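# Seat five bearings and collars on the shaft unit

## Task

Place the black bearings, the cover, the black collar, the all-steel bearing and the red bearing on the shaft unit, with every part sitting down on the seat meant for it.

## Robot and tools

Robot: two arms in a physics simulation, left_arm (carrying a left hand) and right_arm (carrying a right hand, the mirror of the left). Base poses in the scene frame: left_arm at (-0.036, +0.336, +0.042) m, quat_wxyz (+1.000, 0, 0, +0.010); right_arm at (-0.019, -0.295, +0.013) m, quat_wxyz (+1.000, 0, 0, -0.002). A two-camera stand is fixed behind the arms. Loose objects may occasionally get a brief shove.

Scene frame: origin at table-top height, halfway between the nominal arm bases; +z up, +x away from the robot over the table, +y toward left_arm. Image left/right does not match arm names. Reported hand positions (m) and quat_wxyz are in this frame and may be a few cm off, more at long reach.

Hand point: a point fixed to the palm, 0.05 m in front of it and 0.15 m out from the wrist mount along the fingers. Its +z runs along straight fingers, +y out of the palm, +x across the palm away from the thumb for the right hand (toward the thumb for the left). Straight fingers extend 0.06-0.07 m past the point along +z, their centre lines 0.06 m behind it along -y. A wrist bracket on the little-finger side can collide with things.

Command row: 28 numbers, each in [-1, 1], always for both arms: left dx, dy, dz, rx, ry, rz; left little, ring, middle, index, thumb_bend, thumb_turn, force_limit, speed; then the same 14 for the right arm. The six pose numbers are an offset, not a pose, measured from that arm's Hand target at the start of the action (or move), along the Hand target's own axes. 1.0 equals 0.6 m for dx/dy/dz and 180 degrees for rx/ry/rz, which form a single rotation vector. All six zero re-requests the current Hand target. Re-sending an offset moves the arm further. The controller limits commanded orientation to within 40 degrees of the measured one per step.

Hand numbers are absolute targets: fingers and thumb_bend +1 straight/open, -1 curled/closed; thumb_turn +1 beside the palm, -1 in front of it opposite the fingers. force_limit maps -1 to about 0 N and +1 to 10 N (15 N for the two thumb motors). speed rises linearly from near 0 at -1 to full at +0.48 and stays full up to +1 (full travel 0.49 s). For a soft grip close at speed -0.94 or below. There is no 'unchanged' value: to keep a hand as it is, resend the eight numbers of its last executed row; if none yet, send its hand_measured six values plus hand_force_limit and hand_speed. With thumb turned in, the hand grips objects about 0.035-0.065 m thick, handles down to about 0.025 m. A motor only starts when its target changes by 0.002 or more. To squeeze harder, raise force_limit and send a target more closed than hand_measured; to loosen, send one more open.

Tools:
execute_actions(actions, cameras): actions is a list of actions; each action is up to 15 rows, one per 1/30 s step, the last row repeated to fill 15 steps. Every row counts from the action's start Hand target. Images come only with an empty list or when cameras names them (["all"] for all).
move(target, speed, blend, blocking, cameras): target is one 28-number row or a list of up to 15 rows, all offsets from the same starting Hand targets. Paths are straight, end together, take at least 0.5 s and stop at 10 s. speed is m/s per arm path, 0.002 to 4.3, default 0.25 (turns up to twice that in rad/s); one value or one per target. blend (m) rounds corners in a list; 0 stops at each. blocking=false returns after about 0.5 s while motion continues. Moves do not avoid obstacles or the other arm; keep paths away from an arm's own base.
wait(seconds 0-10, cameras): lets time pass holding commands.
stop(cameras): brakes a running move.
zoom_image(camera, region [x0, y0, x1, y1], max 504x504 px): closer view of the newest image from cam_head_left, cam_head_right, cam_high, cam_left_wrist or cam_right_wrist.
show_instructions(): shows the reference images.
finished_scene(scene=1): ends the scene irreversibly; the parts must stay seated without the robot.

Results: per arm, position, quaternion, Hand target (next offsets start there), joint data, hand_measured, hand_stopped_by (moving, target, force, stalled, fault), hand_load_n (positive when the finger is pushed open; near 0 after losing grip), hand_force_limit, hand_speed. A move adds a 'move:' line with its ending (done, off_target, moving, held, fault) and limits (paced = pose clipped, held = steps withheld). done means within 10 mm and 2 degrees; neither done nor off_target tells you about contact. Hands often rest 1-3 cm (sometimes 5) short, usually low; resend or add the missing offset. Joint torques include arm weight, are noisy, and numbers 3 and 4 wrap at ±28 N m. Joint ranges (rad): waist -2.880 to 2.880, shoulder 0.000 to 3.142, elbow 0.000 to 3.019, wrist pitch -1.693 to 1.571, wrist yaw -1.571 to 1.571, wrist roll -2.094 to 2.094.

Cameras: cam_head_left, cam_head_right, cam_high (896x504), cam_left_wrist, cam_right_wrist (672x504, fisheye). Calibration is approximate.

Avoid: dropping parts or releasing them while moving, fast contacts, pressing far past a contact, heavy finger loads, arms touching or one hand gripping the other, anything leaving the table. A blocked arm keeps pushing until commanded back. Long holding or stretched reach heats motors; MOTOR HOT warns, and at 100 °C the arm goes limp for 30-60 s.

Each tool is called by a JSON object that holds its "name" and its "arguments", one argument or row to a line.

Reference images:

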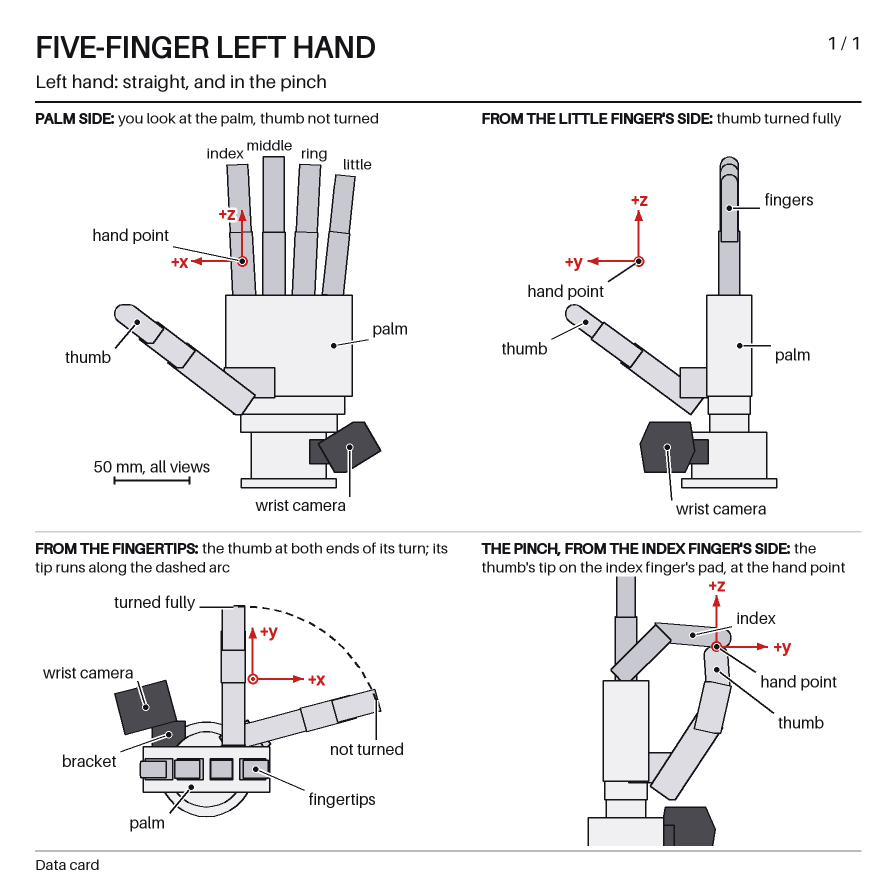

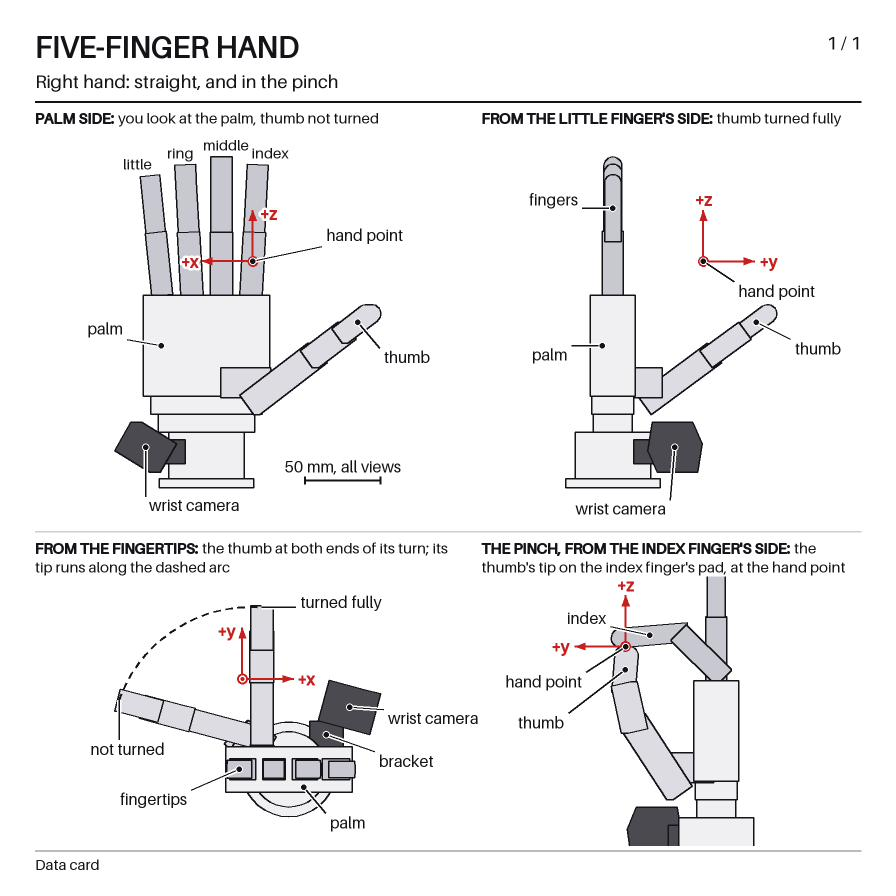

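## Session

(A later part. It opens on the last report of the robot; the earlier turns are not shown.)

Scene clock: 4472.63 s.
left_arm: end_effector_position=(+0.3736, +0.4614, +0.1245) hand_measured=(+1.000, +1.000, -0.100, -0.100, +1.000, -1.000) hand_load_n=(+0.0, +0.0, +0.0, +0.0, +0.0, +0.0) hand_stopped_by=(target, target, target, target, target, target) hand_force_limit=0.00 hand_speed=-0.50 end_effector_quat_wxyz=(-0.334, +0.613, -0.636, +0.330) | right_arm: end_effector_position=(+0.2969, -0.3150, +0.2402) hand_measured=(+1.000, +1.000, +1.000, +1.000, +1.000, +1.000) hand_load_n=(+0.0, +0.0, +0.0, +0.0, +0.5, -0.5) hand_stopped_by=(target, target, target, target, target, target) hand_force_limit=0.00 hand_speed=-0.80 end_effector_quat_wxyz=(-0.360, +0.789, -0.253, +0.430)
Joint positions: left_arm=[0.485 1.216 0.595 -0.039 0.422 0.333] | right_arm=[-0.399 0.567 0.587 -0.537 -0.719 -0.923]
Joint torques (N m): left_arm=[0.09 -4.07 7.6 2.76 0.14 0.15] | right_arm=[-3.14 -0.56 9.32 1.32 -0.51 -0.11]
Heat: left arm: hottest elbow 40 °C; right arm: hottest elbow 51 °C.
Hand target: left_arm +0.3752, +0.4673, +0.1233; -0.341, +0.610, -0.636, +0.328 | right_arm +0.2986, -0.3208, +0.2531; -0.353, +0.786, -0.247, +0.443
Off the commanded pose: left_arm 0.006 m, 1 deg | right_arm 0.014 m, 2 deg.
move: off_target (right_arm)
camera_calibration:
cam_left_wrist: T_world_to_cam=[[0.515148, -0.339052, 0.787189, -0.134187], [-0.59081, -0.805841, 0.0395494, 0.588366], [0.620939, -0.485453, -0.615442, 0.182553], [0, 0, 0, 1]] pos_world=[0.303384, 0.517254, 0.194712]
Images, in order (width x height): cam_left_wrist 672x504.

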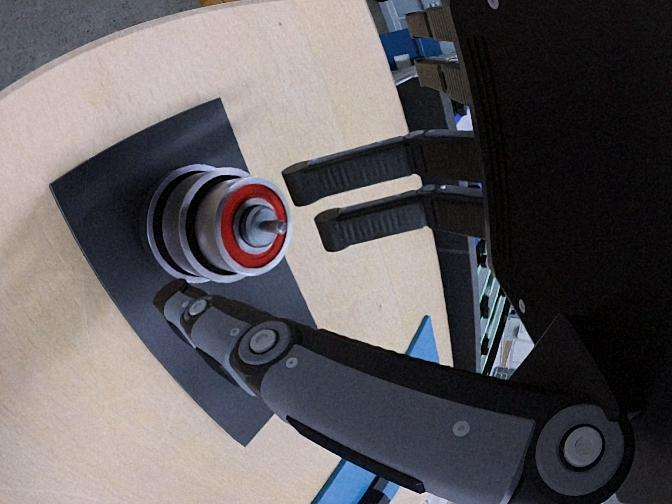

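{"name": "move", "arguments": {
  "target": [
    [0,-0.0626,-0.0414,0,0,0,1,1,-0.1,-0.1,1,-1,0.0,-0.5,0,0,0,0,0,0,1,1,1,1,1,1,0,-0.8],
    [-0.0850,0.0563,-0.2359,0,0,0,1,1,0.8,0.8,1,-1,0.0,-0.5,0,0,0,0,0,0,1,1,1,1,1,1,0,-0.8]
  ],
  "speed": 0.15,
  "blend": [0.01,0],
  "cameras": ["cam_left_wrist"]
}}

{"name": "zoom_image", "arguments": {
  "camera": "cam_left_wrist",
  "region": [260, 110, 420, 270]
}}

Scene clock: 4494.20 s.
left_arm: end_effector_position=(+0.2401, +0.5148, +0.1681) hand_measured=(+1.000, +1.000, +0.800, +0.800, +1.000, -1.000) hand_load_n=(+0.0, +0.0, +0.0, +0.0, +0.0, -0.5) hand_stopped_by=(target, target, target, target, target, target) hand_force_limit=0.00 hand_speed=-0.50 end_effector_quat_wxyz=(-0.333, +0.614, -0.635, +0.331) | right_arm: end_effector_position=(+0.2969, -0.3150, +0.2402) hand_measured=(+1.000, +1.000, +1.000, +1.000, +1.000, +1.000) hand_load_n=(+0.0, +0.0, +0.0, -0.5, +0.0, +0.0) hand_stopped_by=(target, target, target, target, target, target) hand_force_limit=0.00 hand_speed=-0.80 end_effector_quat_wxyz=(-0.360, +0.789, -0.253, +0.430)
Joint positions: left_arm=[0.934 0.937 0.578 -0.513 0.752 0.702] | right_arm=[-0.399 0.567 0.587 -0.537 -0.719 -0.923]
Joint torques (N m): left_arm=[0.03 -2.73 9.31 1.33 0.37 0.14] | right_arm=[-3.25 -0.56 9.26 1.33 -0.52 -0.11]
Heat: left arm: hottest elbow 39 °C; right arm: hottest elbow 51 °C.
Hand target: left_arm +0.2399, +0.5198, +0.1752; -0.341, +0.610, -0.636, +0.328 | right_arm +0.2986, -0.3208, +0.2531; -0.353, +0.786, -0.247, +0.443
Off the commanded pose: left_arm 0.009 m, 1 deg | right_arm 0.014 m, 2 deg.
move: off_target (right_arm)
camera_calibration:
cam_left_wrist: T_world_to_cam=[[0.515034, -0.335383, 0.788833, -0.0837438], [-0.590381, -0.80599, 0.0427865, 0.550158], [0.621441, -0.487749, -0.613116, 0.318854], [0, 0, 0, 1]] pos_world=[0.169785, 0.570856, 0.238015]
Images, in order (width x height): cam_left_wrist 672x504.

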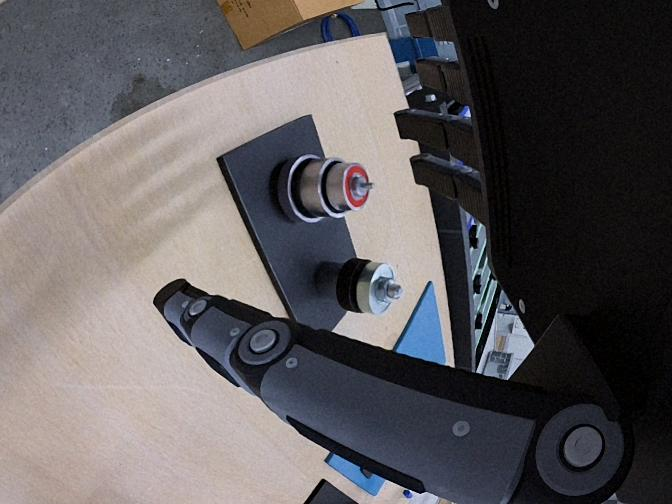

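Scaled by 3.150 from the camera's 672x504 image, which has a finer 960x720 frame.

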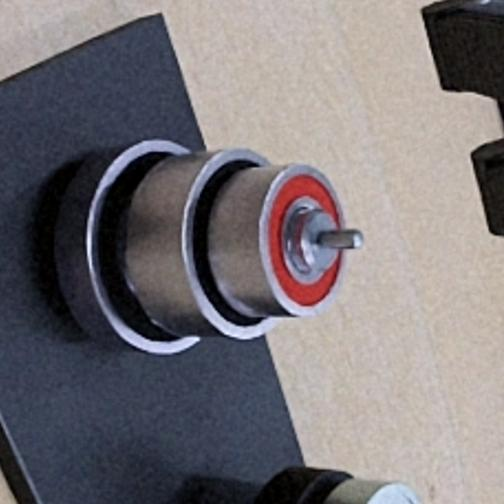

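{"name": "move", "arguments": {
  "target": [
    [0.0997,-0.1471,0.1926,0,0,0,1,1,0.45,0.45,0.85,-1,0.0,-0.5,0,0,0,0,0,0,1,1,1,1,1,1,0,-0.8],
    [0.0988,-0.0958,0.2215,0,0,0,1,1,0.45,0.45,0.85,-1,0.0,-0.5,0,0,0,0,0,0,1,1,1,1,1,1,0,-0.8]
  ],
  "speed": [0.15,0.08],
  "cameras": ["cam_left_wrist"]
}}

{"name": "zoom_image", "arguments": {
  "camera": "cam_left_wrist",
  "region": [130, 110, 330, 290]
}}

Scene clock: 4544.20 s.
left_arm: end_effector_position=(+0.3766, +0.4581, +0.1474) hand_measured=(+1.000, +1.000, +0.450, +0.450, +0.850, -1.000) hand_load_n=(+0.0, +0.0, +0.0, +0.0, +0.0, +0.0) hand_stopped_by=(target, target, target, target, target, target) hand_force_limit=0.00 hand_speed=-0.50 end_effector_quat_wxyz=(-0.338, +0.610, -0.639, +0.324) | right_arm: end_effector_position=(+0.2969, -0.3150, +0.2402) hand_measured=(+1.000, +1.000, +1.000, +1.000, +1.000, +1.000) hand_load_n=(+0.0, +0.0, +0.0, +0.0, +0.0, +0.0) hand_stopped_by=(target, target, target, target, target, target) hand_force_limit=0.00 hand_speed=-0.80 end_effector_quat_wxyz=(-0.360, +0.789, -0.253, +0.430)
Joint positions: left_arm=[0.464 1.169 0.632 -0.118 0.396 0.333] | right_arm=[-0.399 0.567 0.587 -0.537 -0.719 -0.923]
Joint torques (N m): left_arm=[-0.97 -3.9 8.01 2.82 0.11 -0.11] | right_arm=[-2.61 -0.56 9.32 1.28 -0.52 -0.12]
Heat: left arm: hottest elbow 40 °C; right arm: hottest elbow 51 °C.
Hand target: left_arm +0.3809, +0.4580, +0.1476; -0.341, +0.610, -0.636, +0.328 | right_arm +0.2986, -0.3208, +0.2531; -0.353, +0.786, -0.247, +0.443
Off the commanded pose: left_arm 0.004 m, 1 deg | right_arm 0.014 m, 2 deg.
move: off_target (right_arm)
camera_calibration:
cam_left_wrist: T_world_to_cam=[[0.516998, -0.352318, 0.780118, -0.148415], [-0.591066, -0.80615, 0.0276355, 0.58846], [0.619156, -0.475389, -0.625021, 0.190685], [0, 0, 0, 1]] pos_world=[0.306485, 0.512747, 0.218701]
Images, in order (width x height): cam_left_wrist 672x504.

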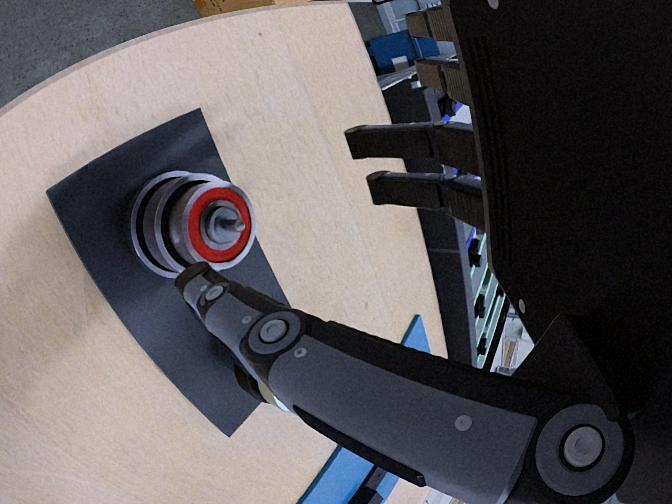

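Scaled by 2.520 from the camera's 672x504 image, which has a finer 960x720 frame.

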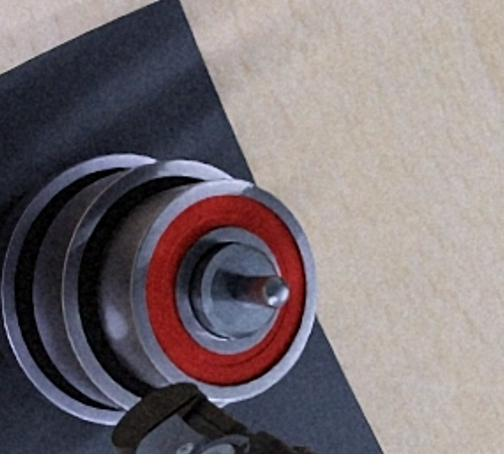

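{"name": "move", "arguments": {
  "target": [0,0.0687,0.0453,0,0,0,1,1,0.45,0.45,0.85,-1,0.0,-0.5,0,0,0,0,0,0,1,1,1,1,1,1,0,-0.8],
  "speed": 0.06,
  "cameras": ["cam_left_wrist"]
}}

{"name": "zoom_image", "arguments": {
  "camera": "cam_left_wrist",
  "region": [170, 130, 370, 310]
}}

Scene clock: 4558.50 s.
left_arm: end_effector_position=(+0.3775, +0.4581, +0.0978) hand_measured=(+1.000, +1.000, +0.450, +0.450, +0.850, -1.000) hand_load_n=(+0.0, +0.0, +0.0, +0.0, +0.0, +0.0) hand_stopped_by=(target, target, target, target, target, target) hand_force_limit=0.00 hand_speed=-0.50 end_effector_quat_wxyz=(-0.337, +0.610, -0.639, +0.324) | right_arm: end_effector_position=(+0.2969, -0.3150, +0.2402) hand_measured=(+1.000, +1.000, +1.000, +1.000, +1.000, +1.000) hand_load_n=(+0.0, +0.0, +0.0, +0.0, +0.0, +0.0) hand_stopped_by=(target, target, target, target, target, target) hand_force_limit=0.00 hand_speed=-0.80 end_effector_quat_wxyz=(-0.360, +0.789, -0.253, +0.430)
Joint positions: left_arm=[0.464 1.281 0.561 0.064 0.398 0.333] | right_arm=[-0.399 0.567 0.587 -0.537 -0.719 -0.923]
Joint torques (N m): left_arm=[-0.67 -4.6 7.09 2.81 0.17 -0.09] | right_arm=[-3.02 -0.91 9.22 1.28 -0.5 -0.11]
Heat: left arm: hottest elbow 39 °C; right arm: hottest elbow 51 °C.
Hand target: left_arm +0.3809, +0.4597, +0.0982; -0.341, +0.610, -0.636, +0.328 | right_arm +0.2986, -0.3208, +0.2531; -0.353, +0.786, -0.247, +0.443
Off the commanded pose: left_arm 0.004 m, 1 deg | right_arm 0.014 m, 2 deg.
move: off_target (right_arm)
camera_calibration:
cam_left_wrist: T_world_to_cam=[[0.517159, -0.351614, 0.780329, -0.110595], [-0.592477, -0.805032, 0.0299161, 0.590278], [0.617671, -0.477798, -0.624653, 0.160825], [0, 0, 0, 1]] pos_world=[0.307584, 0.513147, 0.169102]
Images, in order (width x height): cam_left_wrist 672x504.

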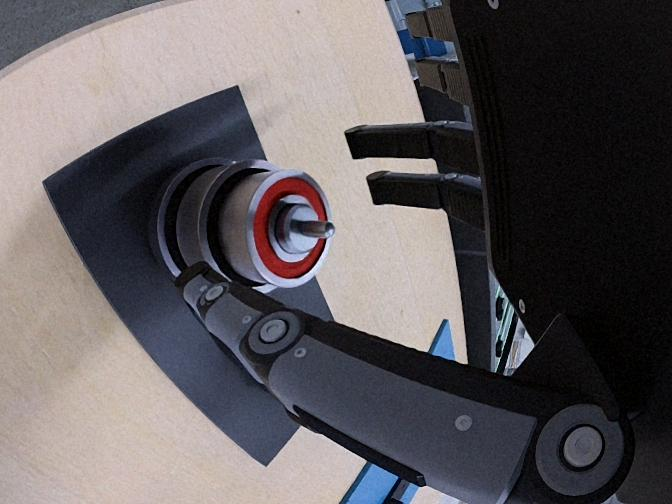

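Scaled by 2.520 from the camera's 672x504 image, which has a finer 960x720 frame.

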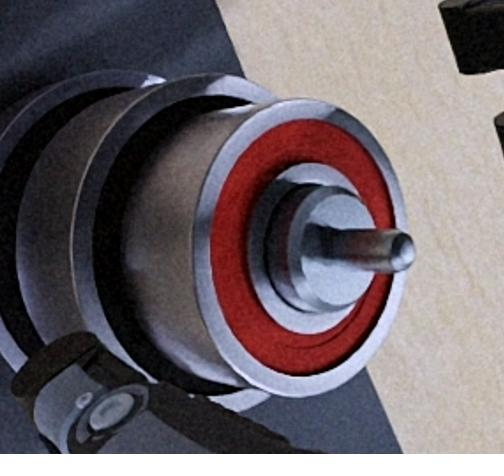

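{"name": "move", "arguments": {
  "target": [0,0,0,0,0,0,1,1,0.45,0.45,0.7,-1,0.0,-0.9,0,0,0,0,0,0,1,1,1,1,1,1,0,-0.8],
  "speed": 0.03
}}

{"name": "move", "arguments": {
  "target": [0,0,0,0,0,0,1,1,-0.2,-0.2,0.7,-1,0.0,-0.92,0,0,0,0,0,0,1,1,1,1,1,1,0,-0.8],
  "speed": 0.03,
  "cameras": ["cam_left_wrist"]
}}

{"name": "zoom_image", "arguments": {
  "camera": "cam_left_wrist",
  "region": [170, 130, 370, 310]
}}

Scene clock: 4577.20 s.
left_arm: end_effector_position=(+0.3776, +0.4582, +0.0979) hand_measured=(+1.000, +1.000, +0.450, +0.450, +0.700, -1.000) hand_load_n=(+0.0, +0.0, +0.0, +0.0, +0.0, +0.0) hand_stopped_by=(target, target, target, target, target, target) hand_force_limit=0.00 hand_speed=-0.90 end_effector_quat_wxyz=(-0.337, +0.610, -0.639, +0.324) | right_arm: end_effector_position=(+0.2969, -0.3150, +0.2402) hand_measured=(+1.000, +1.000, +1.000, +1.000, +1.000, +1.000) hand_load_n=(+0.0, +0.0, +0.0, +0.0, +0.0, +0.0) hand_stopped_by=(target, target, target, target, target, target) hand_force_limit=0.00 hand_speed=-0.80 end_effector_quat_wxyz=(-0.360, +0.789, -0.253, +0.430)
Joint positions: left_arm=[0.464 1.281 0.561 0.064 0.398 0.333] | right_arm=[-0.399 0.567 0.587 -0.537 -0.719 -0.923]
Joint torques (N m): left_arm=[-0.56 -4.48 7.16 2.82 0.18 -0.08] | right_arm=[-3.08 -0.91 9.31 1.32 -0.53 -0.13]
Heat: left arm: hottest elbow 38 °C; right arm: hottest elbow 51 °C.
Hand target: left_arm +0.3809, +0.4597, +0.0982; -0.341, +0.609, -0.636, +0.328 | right_arm +0.2986, -0.3208, +0.2531; -0.353, +0.786, -0.247, +0.443
Off the commanded pose: left_arm 0.004 m, 1 deg | right_arm 0.014 m, 2 deg.
move: off_target (right_arm)

Scene clock: 4579.73 s.
left_arm: end_effector_position=(+0.3801, +0.4592, +0.0992) hand_measured=(+1.000, +1.000, -0.012, -0.056, +0.700, -1.000) hand_load_n=(+0.0, +0.0, +1.0, +5.5, +2.5, -1.0) hand_stopped_by=(target, target, force, force, target, target) hand_force_limit=0.00 hand_speed=-0.92 end_effector_quat_wxyz=(-0.342, +0.607, -0.638, +0.326) | right_arm: end_effector_position=(+0.2969, -0.3150, +0.2402) hand_measured=(+1.000, +1.000, +1.000, +1.000, +1.000, +1.000) hand_load_n=(+0.0, +0.0, +0.0, +0.0, +0.0, +0.0) hand_stopped_by=(target, target, target, target, target, target) hand_force_limit=0.00 hand_speed=-0.80 end_effector_quat_wxyz=(-0.360, +0.789, -0.253, +0.430)
Joint positions: left_arm=[0.464 1.283 0.561 0.078 0.399 0.333] | right_arm=[-0.399 0.567 0.587 -0.537 -0.719 -0.923]
Joint torques (N m): left_arm=[-0.67 -4.78 7.16 2.21 0.11 -0.07] | right_arm=[-3.37 -0.67 9.22 1.37 -0.53 -0.13]
Heat: left arm: hottest elbow 38 °C; right arm: hottest elbow 51 °C.
Hand target: left_arm +0.3809, +0.4598, +0.0982; -0.341, +0.609, -0.636, +0.328 | right_arm +0.2986, -0.3208, +0.2531; -0.353, +0.786, -0.247, +0.443
Off the commanded pose: left_arm 0.001 m, 0 deg | right_arm 0.014 m, 2 deg.
move: off_target (right_arm)
camera_calibration:
cam_left_wrist: T_world_to_cam=[[0.507966, -0.356039, 0.784352, -0.107519], [-0.593725, -0.804435, 0.0193559, 0.593812], [0.624068, -0.475521, -0.620015, 0.15655], [0, 0, 0, 1]] pos_world=[0.309479, 0.513845, 0.169902]
Images, in order (width x height): cam_left_wrist 672x504.

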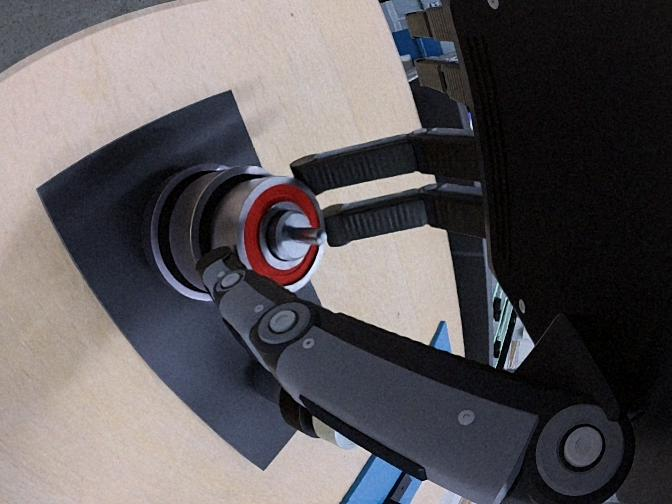

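Scaled by 2.520 from the camera's 672x504 image, which has a finer 960x720 frame.

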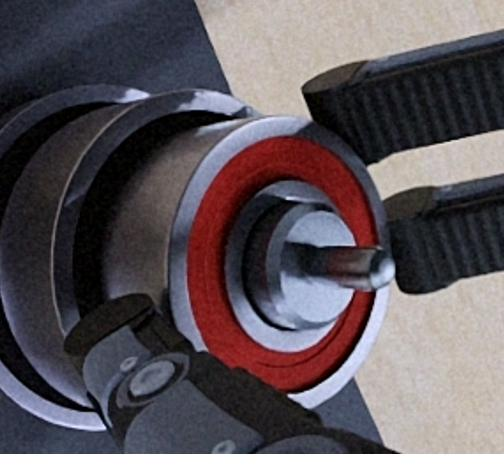

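{"name": "move", "arguments": {
  "target": [
    [0,0.0083,0.0055,0.01,0,0,1,1,-0.2,-0.2,0.7,-1,0.0,-0.92,0,0,0,0,0,0,1,1,1,1,1,1,0,-0.8],
    [0,0.0083,0.0055,-0.01,0,0,1,1,-0.2,-0.2,0.7,-1,0.0,-0.92,0,0,0,0,0,0,1,1,1,1,1,1,0,-0.8],
    [0,0.0083,0.0055,0.0,0,0,1,1,-0.2,-0.2,0.7,-1,0.0,-0.92,0,0,0,0,0,0,1,1,1,1,1,1,0,-0.8]
  ],
  "speed": 0.04,
  "cameras": ["cam_left_wrist"]
}}

{"name": "zoom_image", "arguments": {
  "camera": "cam_left_wrist",
  "region": [170, 130, 370, 310]
}}

Scene clock: 4588.97 s.
left_arm: end_effector_position=(+0.3805, +0.4586, +0.0980) hand_measured=(+1.000, +1.000, -0.012, -0.056, +0.702, -1.000) hand_load_n=(+0.0, +0.0, +0.0, +3.0, +4.0, -0.5) hand_stopped_by=(target, target, force, force, target, target) hand_force_limit=0.00 hand_speed=-0.92 end_effector_quat_wxyz=(-0.344, +0.607, -0.637, +0.328) | right_arm: end_effector_position=(+0.2969, -0.3150, +0.2402) hand_measured=(+1.000, +1.000, +1.000, +1.000, +1.000, +1.000) hand_load_n=(-0.5, +0.0, +0.0, -0.5, +0.0, +0.0) hand_stopped_by=(target, target, target, target, target, target) hand_force_limit=0.00 hand_speed=-0.80 end_effector_quat_wxyz=(-0.360, +0.789, -0.253, +0.430)
Joint positions: left_arm=[0.463 1.286 0.556 0.092 0.399 0.328] | right_arm=[-0.399 0.567 0.587 -0.537 -0.719 -0.923]
Joint torques (N m): left_arm=[-0.44 -4.01 6.9 2.59 0.13 -0.03] | right_arm=[-2.84 -0.91 9.22 1.28 -0.52 -0.12]
Heat: left arm: hottest elbow 38 °C; right arm: hottest elbow 51 °C.
Hand target: left_arm +0.3809, +0.4600, +0.0923; -0.341, +0.610, -0.636, +0.328 | right_arm +0.2986, -0.3208, +0.2531; -0.353, +0.786, -0.247, +0.443
Off the commanded pose: left_arm 0.006 m, 0 deg | right_arm 0.014 m, 2 deg.
move: off_target (right_arm)
camera_calibration:
cam_left_wrist: T_world_to_cam=[[0.504406, -0.354805, 0.787203, -0.106568], [-0.592885, -0.805107, 0.0170204, 0.593836], [0.627744, -0.475306, -0.616459, 0.15349], [0, 0, 0, 1]] pos_world=[0.309478, 0.513246, 0.168404]
Images, in order (width x height): cam_left_wrist 672x504.

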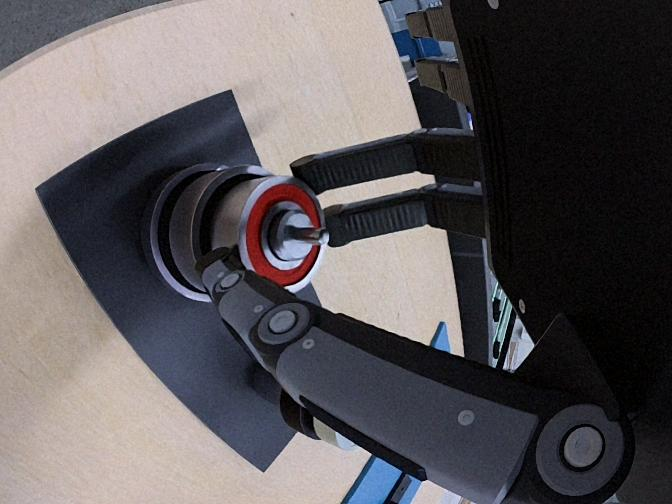

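Scaled by 2.520 from the camera's 672x504 image, which has a finer 960x720 frame.

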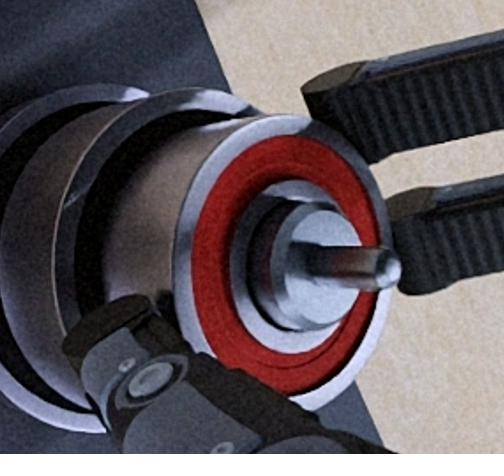

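{"name": "move", "arguments": {
  "target": [
    [0,-0.0083,-0.0055,0,0,0,1,1,-0.2,-0.2,0.7,-1,0.0,-0.92,0,0,0,0,0,0,1,1,1,1,1,1,0,-0.8],
    [0,-0.0083,-0.0055,0,0,0,1,1,0.45,0.45,0.9,-1,0.0,-0.6,0,0,0,0,0,0,1,1,1,1,1,1,0,-0.8],
    [0,-0.0800,-0.0580,0,0,0,1,1,0.45,0.45,0.9,-1,0.0,-0.6,0,0,0,0,0,0,1,1,1,1,1,1,0,-0.8]
  ],
  "speed": [0.05,0.05,0.08],
  "cameras": ["cam_left_wrist"]
}}

{"name": "zoom_image", "arguments": {
  "camera": "cam_left_wrist",
  "region": [130, 110, 330, 290]
}}

Scene clock: 4598.47 s.
left_arm: end_effector_position=(+0.3607, +0.4481, +0.1247) hand_measured=(+1.000, +1.000, +0.450, +0.450, +0.900, -1.000) hand_load_n=(+0.0, +0.0, +0.0, +0.5, +0.0, +0.0) hand_stopped_by=(target, target, target, target, target, target) hand_force_limit=0.00 hand_speed=-0.60 end_effector_quat_wxyz=(-0.319, +0.619, -0.641, +0.321) | right_arm: end_effector_position=(+0.2969, -0.3150, +0.2402) hand_measured=(+1.000, +1.000, +1.000, +1.000, +1.000, +1.000) hand_load_n=(+0.0, +0.0, +0.0, -0.5, +0.0, +0.0) hand_stopped_by=(target, target, target, target, target, target) hand_force_limit=0.00 hand_speed=-0.80 end_effector_quat_wxyz=(-0.360, +0.789, -0.253, +0.430)
Joint positions: left_arm=[0.463 1.171 0.582 -0.106 0.4 0.328] | right_arm=[-0.399 0.567 0.587 -0.537 -0.719 -0.923]
Joint velocities: left_arm=[within noise] | right_arm=[-0.044 -0.005 -0.007 -0.022 -0.007 -0.022]
Joint torques (N m): left_arm=[-0.5 -5.3 11.71 1.55 0.1 -0.03] | right_arm=[-3.02 -0.85 9.28 1.28 -0.51 -0.14]
Heat: left arm: hottest elbow 38 °C; right arm: hottest elbow 51 °C.
Hand target: left_arm +0.3784, +0.4580, +0.1516; -0.341, +0.609, -0.636, +0.328 | right_arm +0.2986, -0.3208, +0.2531; -0.353, +0.786, -0.247, +0.443
Off the commanded pose: left_arm 0.034 m, 3 deg | right_arm 0.014 m, 2 deg.
move: off_target (left_arm, right_arm)
camera_calibration:
cam_left_wrist: T_world_to_cam=[[0.54315, -0.334322, 0.770206, -0.142346], [-0.59101, -0.803803, 0.0678761, 0.565548], [0.596401, -0.492067, -0.634173, 0.198461], [0, 0, 0, 1]] pos_world=[0.293198, 0.504656, 0.197107]
Images, in order (width x height): cam_left_wrist 672x504.

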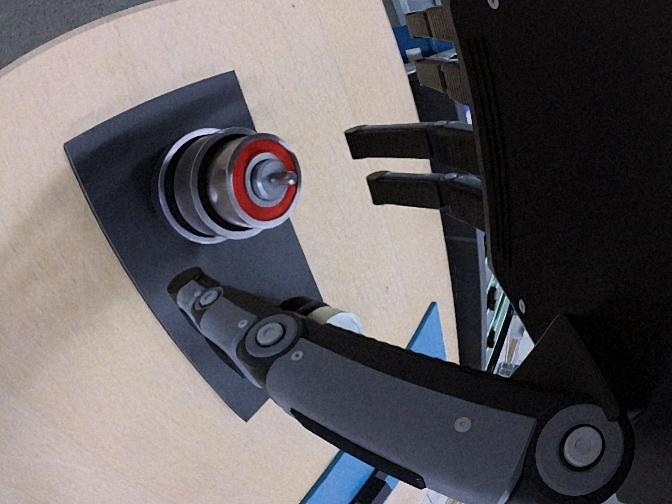

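Scaled by 2.520 from the camera's 672x504 image, which has a finer 960x720 frame.

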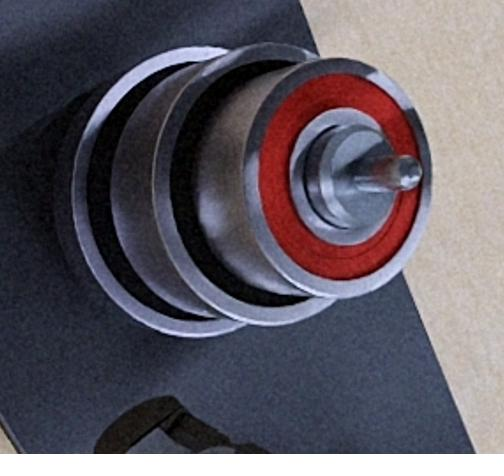

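{"name": "move", "arguments": {
  "target": [
    [0,-0.0417,-0.0275,0,0,0,1,1,0.45,0.45,1,-1,0.0,-0.6,0,0,0,0,0,0,1,1,1,1,1,1,0,-0.8],
    [0.1633,-0.0595,-0.0552,0,0.0464,0.0306,1,1,0.45,0.45,1,-1,0.0,-0.6,0,0,0,0,0,0,1,1,1,1,1,1,0,-0.8],
    [0.5133,-0.0503,-0.0690,0,0.2318,0.1530,1,1,0.45,0.45,1,-1,0.0,-0.6,0,0,0,0,0,0,1,1,1,1,1,1,0,-0.8],
    [0.8433,0.0300,-0.1013,0,0.4387,0.2895,1,0.45,0.45,0.45,1,-1,0.0,-0.6,0,0,0,0,0,0,1,1,1,1,1,1,0,-0.8]
  ],
  "speed": 0.2,
  "blend": [0.01,0.04,0.05,0],
  "cameras": ["cam_left_wrist"]
}}

Scene clock: 4652.00 s.
left_arm: end_effector_position=(+0.2916, -0.0334, +0.1374) hand_measured=(+1.000, +0.450, +0.450, +0.450, +1.000, -1.000) hand_load_n=(+0.0, +0.0, +0.0, +0.0, +0.0, +0.0) hand_stopped_by=(target, target, target, target, target, target) hand_force_limit=0.00 hand_speed=-0.60 end_effector_quat_wxyz=(-0.038, +0.030, +0.892, -0.450) | right_arm: end_effector_position=(+0.2969, -0.3150, +0.2402) hand_measured=(+1.000, +1.000, +1.000, +1.000, +1.000, +1.000) hand_load_n=(+0.0, +0.0, +0.0, +0.0, +0.0, +0.0) hand_stopped_by=(target, target, target, target, target, target) hand_force_limit=0.00 hand_speed=-0.80 end_effector_quat_wxyz=(-0.360, +0.789, -0.253, +0.430)
Joint positions: left_arm=[-0.612 1.55 1.03 -0.497 0.799 0.808] | right_arm=[-0.399 0.567 0.587 -0.537 -0.719 -0.923]
Joint torques (N m): left_arm=[-1.08 -8.29 11.71 1.09 0.44 0.13] | right_arm=[-2.9 -1.2 9.31 1.32 -0.53 -0.14]
Heat: left arm: hottest elbow 41 °C; right arm: hottest elbow 51 °C.
Hand target: left_arm +0.3057, -0.0467, +0.1525; -0.026, +0.045, +0.887, -0.458 | right_arm +0.2986, -0.3208, +0.2531; -0.353, +0.786, -0.247, +0.443
Off the commanded pose: left_arm 0.025 m, 3 deg | right_arm 0.014 m, 2 deg.
move: off_target (left_arm, right_arm); target 4's new numbers were sent with left_arm's hand 0.025 m and 3 deg from that target
camera_calibration:
cam_left_wrist: T_world_to_cam=[[-0.325338, -0.529382, 0.783524, -0.0306284], [-0.762337, 0.637079, 0.113896, 0.228557], [-0.559461, -0.560255, -0.610833, 0.342273], [0, 0, 0, 1]] pos_world=[0.355762, 0.0299372, 0.207038]
Images, in order (width x height): cam_left_wrist 672x504.

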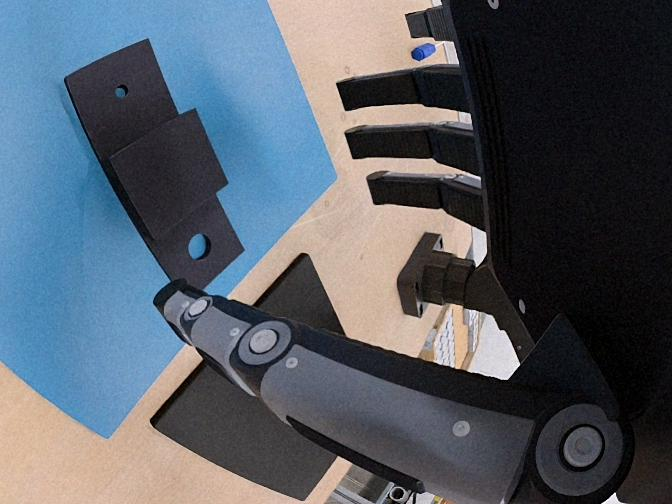

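{"name": "zoom_image", "arguments": {
  "camera": "cam_left_wrist",
  "region": [50, 30, 270, 290]
}}

Scaled by 1.938 from the camera's 672x504 image, which has a finer 960x720 frame.

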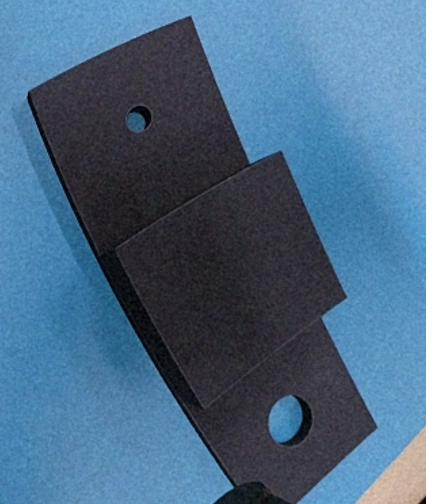

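{"name": "move", "arguments": {
  "target": [-0.0118,0.0310,0.0355,0,-0.0181,-0.005,1,0.45,0.45,0.45,1,-1,0.0,-0.6,0,0,0,0,0,0,1,1,1,1,1,1,0,-0.8],
  "speed": 0.08,
  "cameras": ["cam_left_wrist"]
}}

{"name": "zoom_image", "arguments": {
  "camera": "cam_left_wrist",
  "region": [70, 50, 290, 310]
}}

Scene clock: 4715.43 s.
left_arm: end_effector_position=(+0.3127, -0.0481, +0.1271) hand_measured=(+1.000, +0.450, +0.450, +0.450, +1.000, -1.000) hand_load_n=(+0.0, +0.0, +0.0, +0.0, +0.0, +0.0) hand_stopped_by=(target, target, target, target, target, target) hand_force_limit=0.00 hand_speed=-0.60 end_effector_quat_wxyz=(-0.004, +0.025, +0.889, -0.457) | right_arm: end_effector_position=(+0.2969, -0.3150, +0.2402) hand_measured=(+1.000, +1.000, +1.000, +1.000, +1.000, +1.000) hand_load_n=(+0.0, +0.0, +0.0, +0.0, +0.0, +0.0) hand_stopped_by=(target, target, target, target, target, target) hand_force_limit=0.00 hand_speed=-0.80 end_effector_quat_wxyz=(-0.360, +0.789, -0.253, +0.430)
Joint positions: left_arm=[-0.621 1.585 1.03 -0.374 0.758 0.764] | right_arm=[-0.399 0.567 0.587 -0.537 -0.719 -0.923]
Joint torques (N m): left_arm=[-1.61 -8.7 7.64 2.26 0.19 -0.14] | right_arm=[-2.96 -0.79 9.29 1.25 -0.53 -0.13]
Heat: left arm: hottest elbow 42 °C; right arm: hottest elbow 51 °C.
Hand target: left_arm +0.3118, -0.0540, +0.1249; -0.004, +0.025, +0.888, -0.459 | right_arm +0.2986, -0.3208, +0.2531; -0.353, +0.786, -0.247, +0.443
Off the commanded pose: left_arm 0.006 m, 0 deg | right_arm 0.014 m, 2 deg.
move: off_target (right_arm)
camera_calibration:
cam_left_wrist: T_world_to_cam=[[-0.348486, -0.528798, 0.773906, -0.0150239], [-0.791831, 0.607902, 0.0588115, 0.270043], [-0.501558, -0.592308, -0.630564, 0.322507], [0, 0, 0, 1]] pos_world=[0.370349, 0.0189193, 0.199107]
Images, in order (width x height): cam_left_wrist 672x504.

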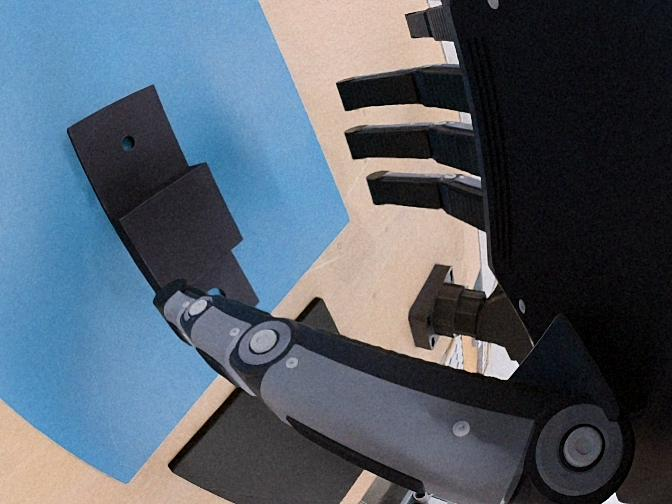

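Scaled by 1.938 from the camera's 672x504 image, which has a finer 960x720 frame.

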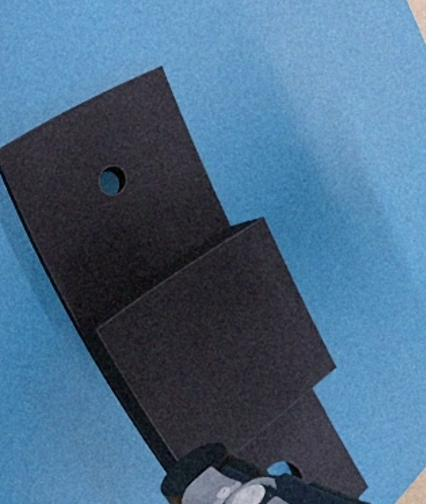

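{"name": "move", "arguments": {
  "target": [0.011,0.0660,0.0509,0,0,-0.005,1,0.45,0.45,0.45,1,-1,0.0,-0.6,0,0,0,0,0,0,1,1,1,1,1,1,0,-0.8],
  "speed": 0.08,
  "cameras": ["cam_left_wrist"]
}}

{"name": "zoom_image", "arguments": {
  "camera": "cam_left_wrist",
  "region": [70, 50, 340, 310]
}}

Scene clock: 4756.63 s.
left_arm: end_effector_position=(+0.3075, -0.0501, +0.0768) hand_measured=(+1.000, +0.450, +0.450, +0.450, +1.000, -1.000) hand_load_n=(+0.0, +0.0, -0.5, +0.0, +0.0, +0.0) hand_stopped_by=(target, target, target, target, target, target) hand_force_limit=0.00 hand_speed=-0.60 end_effector_quat_wxyz=(-0.008, +0.018, +0.889, -0.457) | right_arm: end_effector_position=(+0.2969, -0.3150, +0.2402) hand_measured=(+1.000, +1.000, +1.000, +1.000, +1.000, +1.000) hand_load_n=(+0.0, +0.0, +0.0, +0.0, +0.0, +0.0) hand_stopped_by=(target, target, target, target, target, target) hand_force_limit=0.00 hand_speed=-0.80 end_effector_quat_wxyz=(-0.360, +0.789, -0.253, +0.430)
Joint positions: left_arm=[-0.63 1.663 0.965 -0.226 0.752 0.739] | right_arm=[-0.399 0.567 0.587 -0.537 -0.719 -0.923]
Joint torques (N m): left_arm=[-1.61 -9.23 6.94 2.28 0.19 -0.14] | right_arm=[-2.96 -0.26 9.26 1.21 -0.53 -0.11]
Heat: left arm: hottest elbow 39 °C; right arm: hottest elbow 51 °C.
Hand target: left_arm +0.3060, -0.0558, +0.0750; -0.008, +0.018, +0.888, -0.459 | right_arm +0.2986, -0.3208, +0.2531; -0.353, +0.786, -0.247, +0.443
Off the commanded pose: left_arm 0.006 m, 0 deg | right_arm 0.014 m, 2 deg.
move: off_target (right_arm)
camera_calibration:
cam_left_wrist: T_world_to_cam=[[-0.333017, -0.532663, 0.778055, 0.0158144], [-0.796783, 0.600212, 0.0698775, 0.270395], [-0.504219, -0.596671, -0.624297, 0.287066], [0, 0, 0, 1]] pos_world=[0.365457, 0.0174127, 0.148015]
Images, in order (width x height): cam_left_wrist 672x504.

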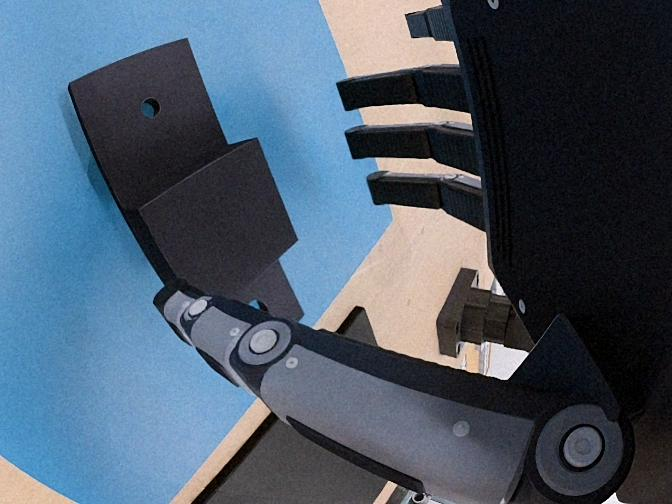

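Scaled by 1.867 from the camera's 672x504 image, which has a finer 960x720 frame.

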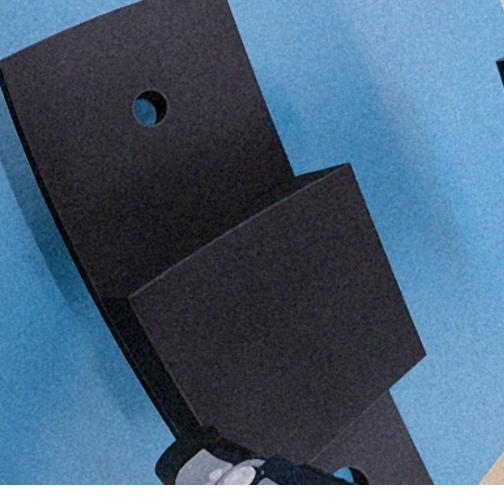

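{"name": "move", "arguments": {
  "target": [0,0.0306,0.0205,0,0,0,1,0.45,0.45,0.45,1,-1,0.0,-0.6,0,0,0,0,0,0,1,1,1,1,1,1,0,-0.8],
  "speed": 0.06,
  "cameras": ["cam_left_wrist"]
}}

{"name": "zoom_image", "arguments": {
  "camera": "cam_left_wrist",
  "region": [100, 50, 400, 330]
}}

Scene clock: 4784.23 s.
left_arm: end_effector_position=(+0.3073, -0.0500, +0.0549) hand_measured=(+1.000, +0.450, +0.450, +0.450, +1.000, -1.000) hand_load_n=(+0.0, +0.0, +0.0, +0.0, +0.0, +0.0) hand_stopped_by=(target, target, target, target, target, target) hand_force_limit=0.00 hand_speed=-0.60 end_effector_quat_wxyz=(-0.008, +0.018, +0.889, -0.457) | right_arm: end_effector_position=(+0.2969, -0.3150, +0.2402) hand_measured=(+1.000, +1.000, +1.000, +1.000, +1.000, +1.000) hand_load_n=(+0.0, -0.5, +0.0, +0.0, +0.0, +0.0) hand_stopped_by=(target, target, target, target, target, target) hand_force_limit=0.00 hand_speed=-0.80 end_effector_quat_wxyz=(-0.360, +0.789, -0.253, +0.430)
Joint positions: left_arm=[-0.63 1.705 0.946 -0.165 0.752 0.738] | right_arm=[-0.399 0.567 0.587 -0.537 -0.719 -0.923]
Joint torques (N m): left_arm=[-1.38 -9.41 6.54 2.33 0.21 -0.12] | right_arm=[-2.9 -0.56 9.25 1.31 -0.54 -0.11]
Heat: left arm: hottest elbow 38 °C; right arm: hottest elbow 51 °C.
Hand target: left_arm +0.3061, -0.0552, +0.0530; -0.008, +0.018, +0.888, -0.459 | right_arm +0.2986, -0.3208, +0.2531; -0.353, +0.786, -0.247, +0.443
Off the commanded pose: left_arm 0.006 m, 0 deg | right_arm 0.014 m, 2 deg.
move: off_target (right_arm)
camera_calibration:
cam_left_wrist: T_world_to_cam=[[-0.332363, -0.532952, 0.778137, 0.0326295], [-0.796925, 0.599948, 0.0705206, 0.271762], [-0.504425, -0.596678, -0.624123, 0.273456], [0, 0, 0, 1]] pos_world=[0.365357, 0.0175124, 0.126115]
Images, in order (width x height): cam_left_wrist 672x504.

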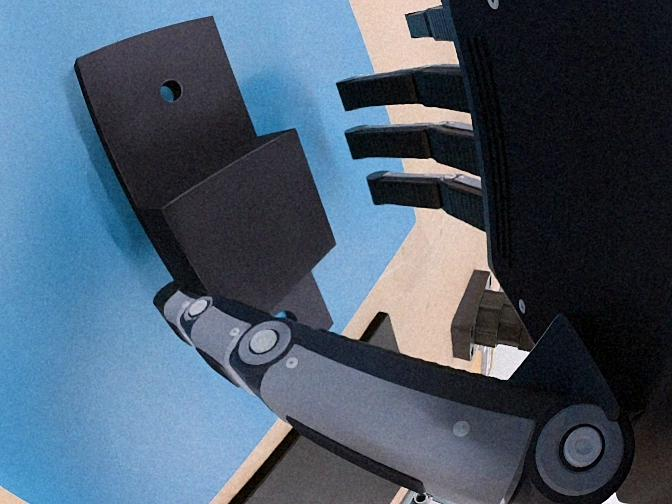

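Scaled by 1.680 from the camera's 672x504 image, which has a finer 960x720 frame.

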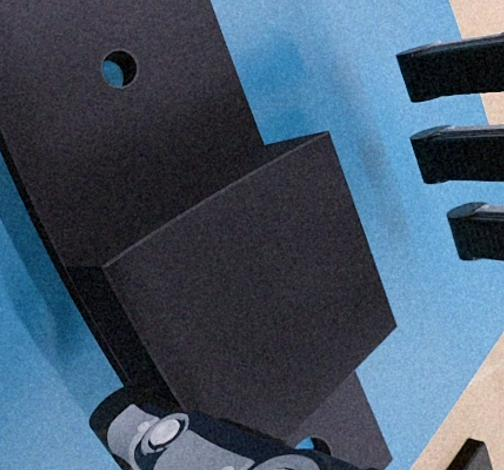

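{"name": "move", "arguments": {
  "target": [0,0.0075,0.0035,0,0,0,1,0.45,0.45,0.45,1,-1,0.0,-0.6,0,0,0,0,0,0,1,1,1,1,1,1,0,-0.8],
  "speed": 0.04
}}

{"name": "move", "arguments": {
  "target": [0,0,0,0,0,0,1,-0.3,-0.3,-0.3,1,-1,0.1,-0.92,0,0,0,0,0,0,1,1,1,1,1,1,0,-0.8],
  "speed": 0.03,
  "cameras": ["cam_left_wrist"]
}}

{"name": "zoom_image", "arguments": {
  "camera": "cam_left_wrist",
  "region": [100, 50, 400, 330]
}}

Scene clock: 4804.17 s.
left_arm: end_effector_position=(+0.3089, -0.0511, +0.0528) hand_measured=(+1.000, +0.450, +0.450, +0.450, +1.000, -1.000) hand_load_n=(+0.0, +0.0, +0.0, +0.0, +0.0, +0.0) hand_stopped_by=(target, target, target, target, target, target) hand_force_limit=0.00 hand_speed=-0.60 end_effector_quat_wxyz=(-0.006, +0.019, +0.889, -0.458) | right_arm: end_effector_position=(+0.2969, -0.3150, +0.2402) hand_measured=(+1.000, +1.000, +1.000, +1.000, +1.000, +1.000) hand_load_n=(+0.0, +0.0, +0.0, +0.0, +0.0, -0.5) hand_stopped_by=(target, target, target, target, target, target) hand_force_limit=0.00 hand_speed=-0.80 end_effector_quat_wxyz=(-0.360, +0.789, -0.253, +0.430)
Joint positions: left_arm=[-0.63 1.711 0.946 -0.153 0.752 0.738] | right_arm=[-0.399 0.567 0.587 -0.537 -0.719 -0.923]
Joint torques (N m): left_arm=[-1.32 -9.17 6.19 2.3 0.25 -0.11] | right_arm=[-2.73 -0.73 9.25 1.26 -0.53 -0.12]
Heat: left arm: hottest elbow 37 °C; right arm: hottest elbow 51 °C.
Hand target: left_arm +0.3061, -0.0543, +0.0480; -0.008, +0.018, +0.888, -0.459 | right_arm +0.2986, -0.3208, +0.2531; -0.353, +0.786, -0.247, +0.443
Off the commanded pose: left_arm 0.006 m, 0 deg | right_arm 0.014 m, 2 deg.
move: off_target (right_arm)

Scene clock: 4806.73 s.
left_arm: end_effector_position=(+0.3091, -0.0512, +0.0527) hand_measured=(+1.000, -0.064, -0.018, -0.056, +1.000, -1.000) hand_load_n=(+0.0, +6.0, +2.5, +7.0, +2.5, +2.0) hand_stopped_by=(target, force, force, force, target, target) hand_force_limit=0.10 hand_speed=-0.92 end_effector_quat_wxyz=(-0.005, +0.019, +0.889, -0.458) | right_arm: end_effector_position=(+0.2969, -0.3150, +0.2402) hand_measured=(+1.000, +1.000, +1.000, +1.000, +1.000, +1.000) hand_load_n=(+0.0, +0.0, +0.0, -0.5, +0.0, +0.0) hand_stopped_by=(target, target, target, target, target, target) hand_force_limit=0.00 hand_speed=-0.80 end_effector_quat_wxyz=(-0.360, +0.789, -0.253, +0.430)
Joint positions: left_arm=[-0.63 1.711 0.946 -0.152 0.752 0.738] | right_arm=[-0.399 0.567 0.587 -0.537 -0.719 -0.923]
Joint torques (N m): left_arm=[-1.32 -9.11 6.2 2.25 0.24 -0.12] | right_arm=[-3.14 -0.97 9.24 1.22 -0.53 -0.14]
Heat: left arm: hottest elbow 37 °C; right arm: hottest elbow 51 °C.
Hand target: left_arm +0.3061, -0.0543, +0.0481; -0.008, +0.018, +0.888, -0.459 | right_arm +0.2986, -0.3208, +0.2531; -0.353, +0.786, -0.247, +0.443
Off the commanded pose: left_arm 0.006 m, 0 deg | right_arm 0.014 m, 2 deg.
move: off_target (right_arm)
camera_calibration:
cam_left_wrist: T_world_to_cam=[[-0.336516, -0.530062, 0.778326, 0.035616], [-0.797264, 0.600222, 0.0640644, 0.274464], [-0.501127, -0.598972, -0.624583, 0.271089], [0, 0, 0, 1]] pos_world=[0.366655, 0.016514, 0.124013]
Images, in order (width x height): cam_left_wrist 672x504.

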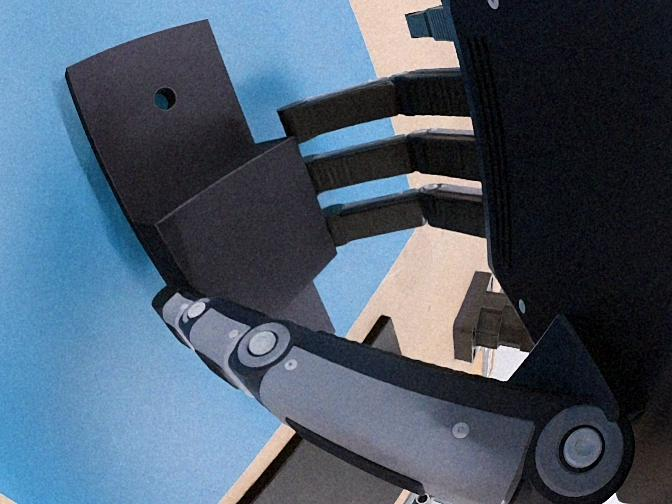

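Scaled by 1.680 from the camera's 672x504 image, which has a finer 960x720 frame.

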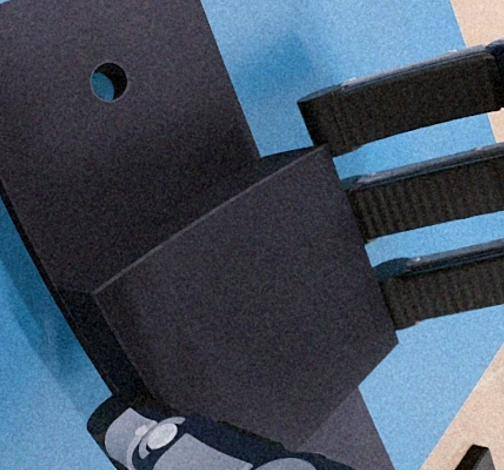

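{"name": "move", "arguments": {
  "target": [
    [0,-0.0204,-0.0145,0,0,0,1,-0.3,-0.3,-0.3,1,-1,0.1,-0.92,0,0,0,0,0,0,1,1,1,1,1,1,0,-0.8],
    [0,-0.0543,-0.0386,0,0,0,1,-0.3,-0.3,-0.3,1,-1,0.1,-0.92,0,0,0,0,0,0,1,1,1,1,1,1,0,-0.8]
  ],
  "speed": 0.05,
  "blend": 0.004,
  "cameras": ["cam_left_wrist"]
}}

Scene clock: 4830.27 s.
left_arm: end_effector_position=(+0.2975, -0.0430, +0.0651) hand_measured=(+1.000, -0.064, -0.018, -0.056, +1.000, -1.000) hand_load_n=(+0.0, +6.0, +2.5, +6.5, +2.5, +2.0) hand_stopped_by=(target, force, force, force, target, target) hand_force_limit=0.10 hand_speed=-0.92 end_effector_quat_wxyz=(-0.021, +0.010, +0.894, -0.447) | right_arm: end_effector_position=(+0.2969, -0.3150, +0.2402) hand_measured=(+1.000, +1.000, +1.000, +1.000, +1.000, +1.000) hand_load_n=(+0.0, +0.0, +0.0, +0.0, +0.0, +0.0) hand_stopped_by=(target, target, target, target, target, target) hand_force_limit=0.00 hand_speed=-0.80 end_effector_quat_wxyz=(-0.360, +0.789, -0.253, +0.430)
Joint positions: left_arm=[-0.63 1.671 0.946 -0.237 0.751 0.738] | right_arm=[-0.399 0.567 0.587 -0.537 -0.719 -0.923]
Joint torques (N m): left_arm=[-1.14 -11.52 8.96 1.26 0.3 -0.13] | right_arm=[-3.14 -0.62 9.25 1.32 -0.51 -0.11]
Heat: left arm: hottest elbow 36 °C; right arm: hottest elbow 51 °C.
Hand target: left_arm +0.3061, -0.0543, +0.0881; -0.008, +0.018, +0.888, -0.459 | right_arm +0.2986, -0.3208, +0.2531; -0.353, +0.786, -0.247, +0.443
Off the commanded pose: left_arm 0.027 m, 2 deg | right_arm 0.014 m, 2 deg.
move: off_target (left_arm, right_arm)
camera_calibration:
cam_left_wrist: T_world_to_cam=[[-0.308415, -0.550531, 0.775755, 0.0174497], [-0.79458, 0.597459, 0.1081, 0.25575], [-0.522994, -0.58306, -0.621706, 0.285041], [0, 0, 0, 1]] pos_world=[0.35767, 0.0230026, 0.136028]
Images, in order (width x height): cam_left_wrist 672x504.

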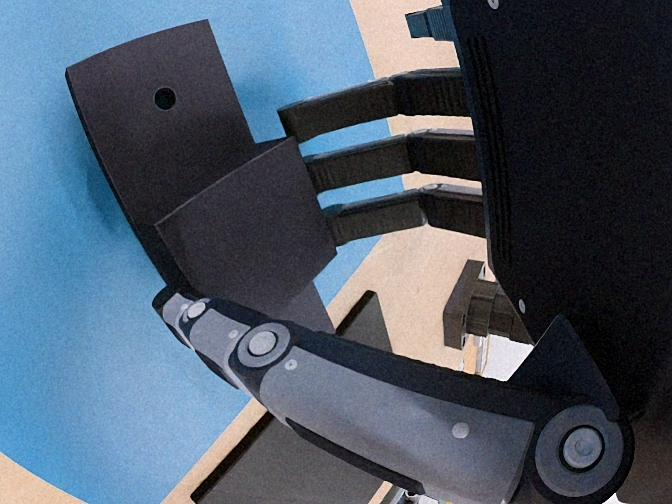

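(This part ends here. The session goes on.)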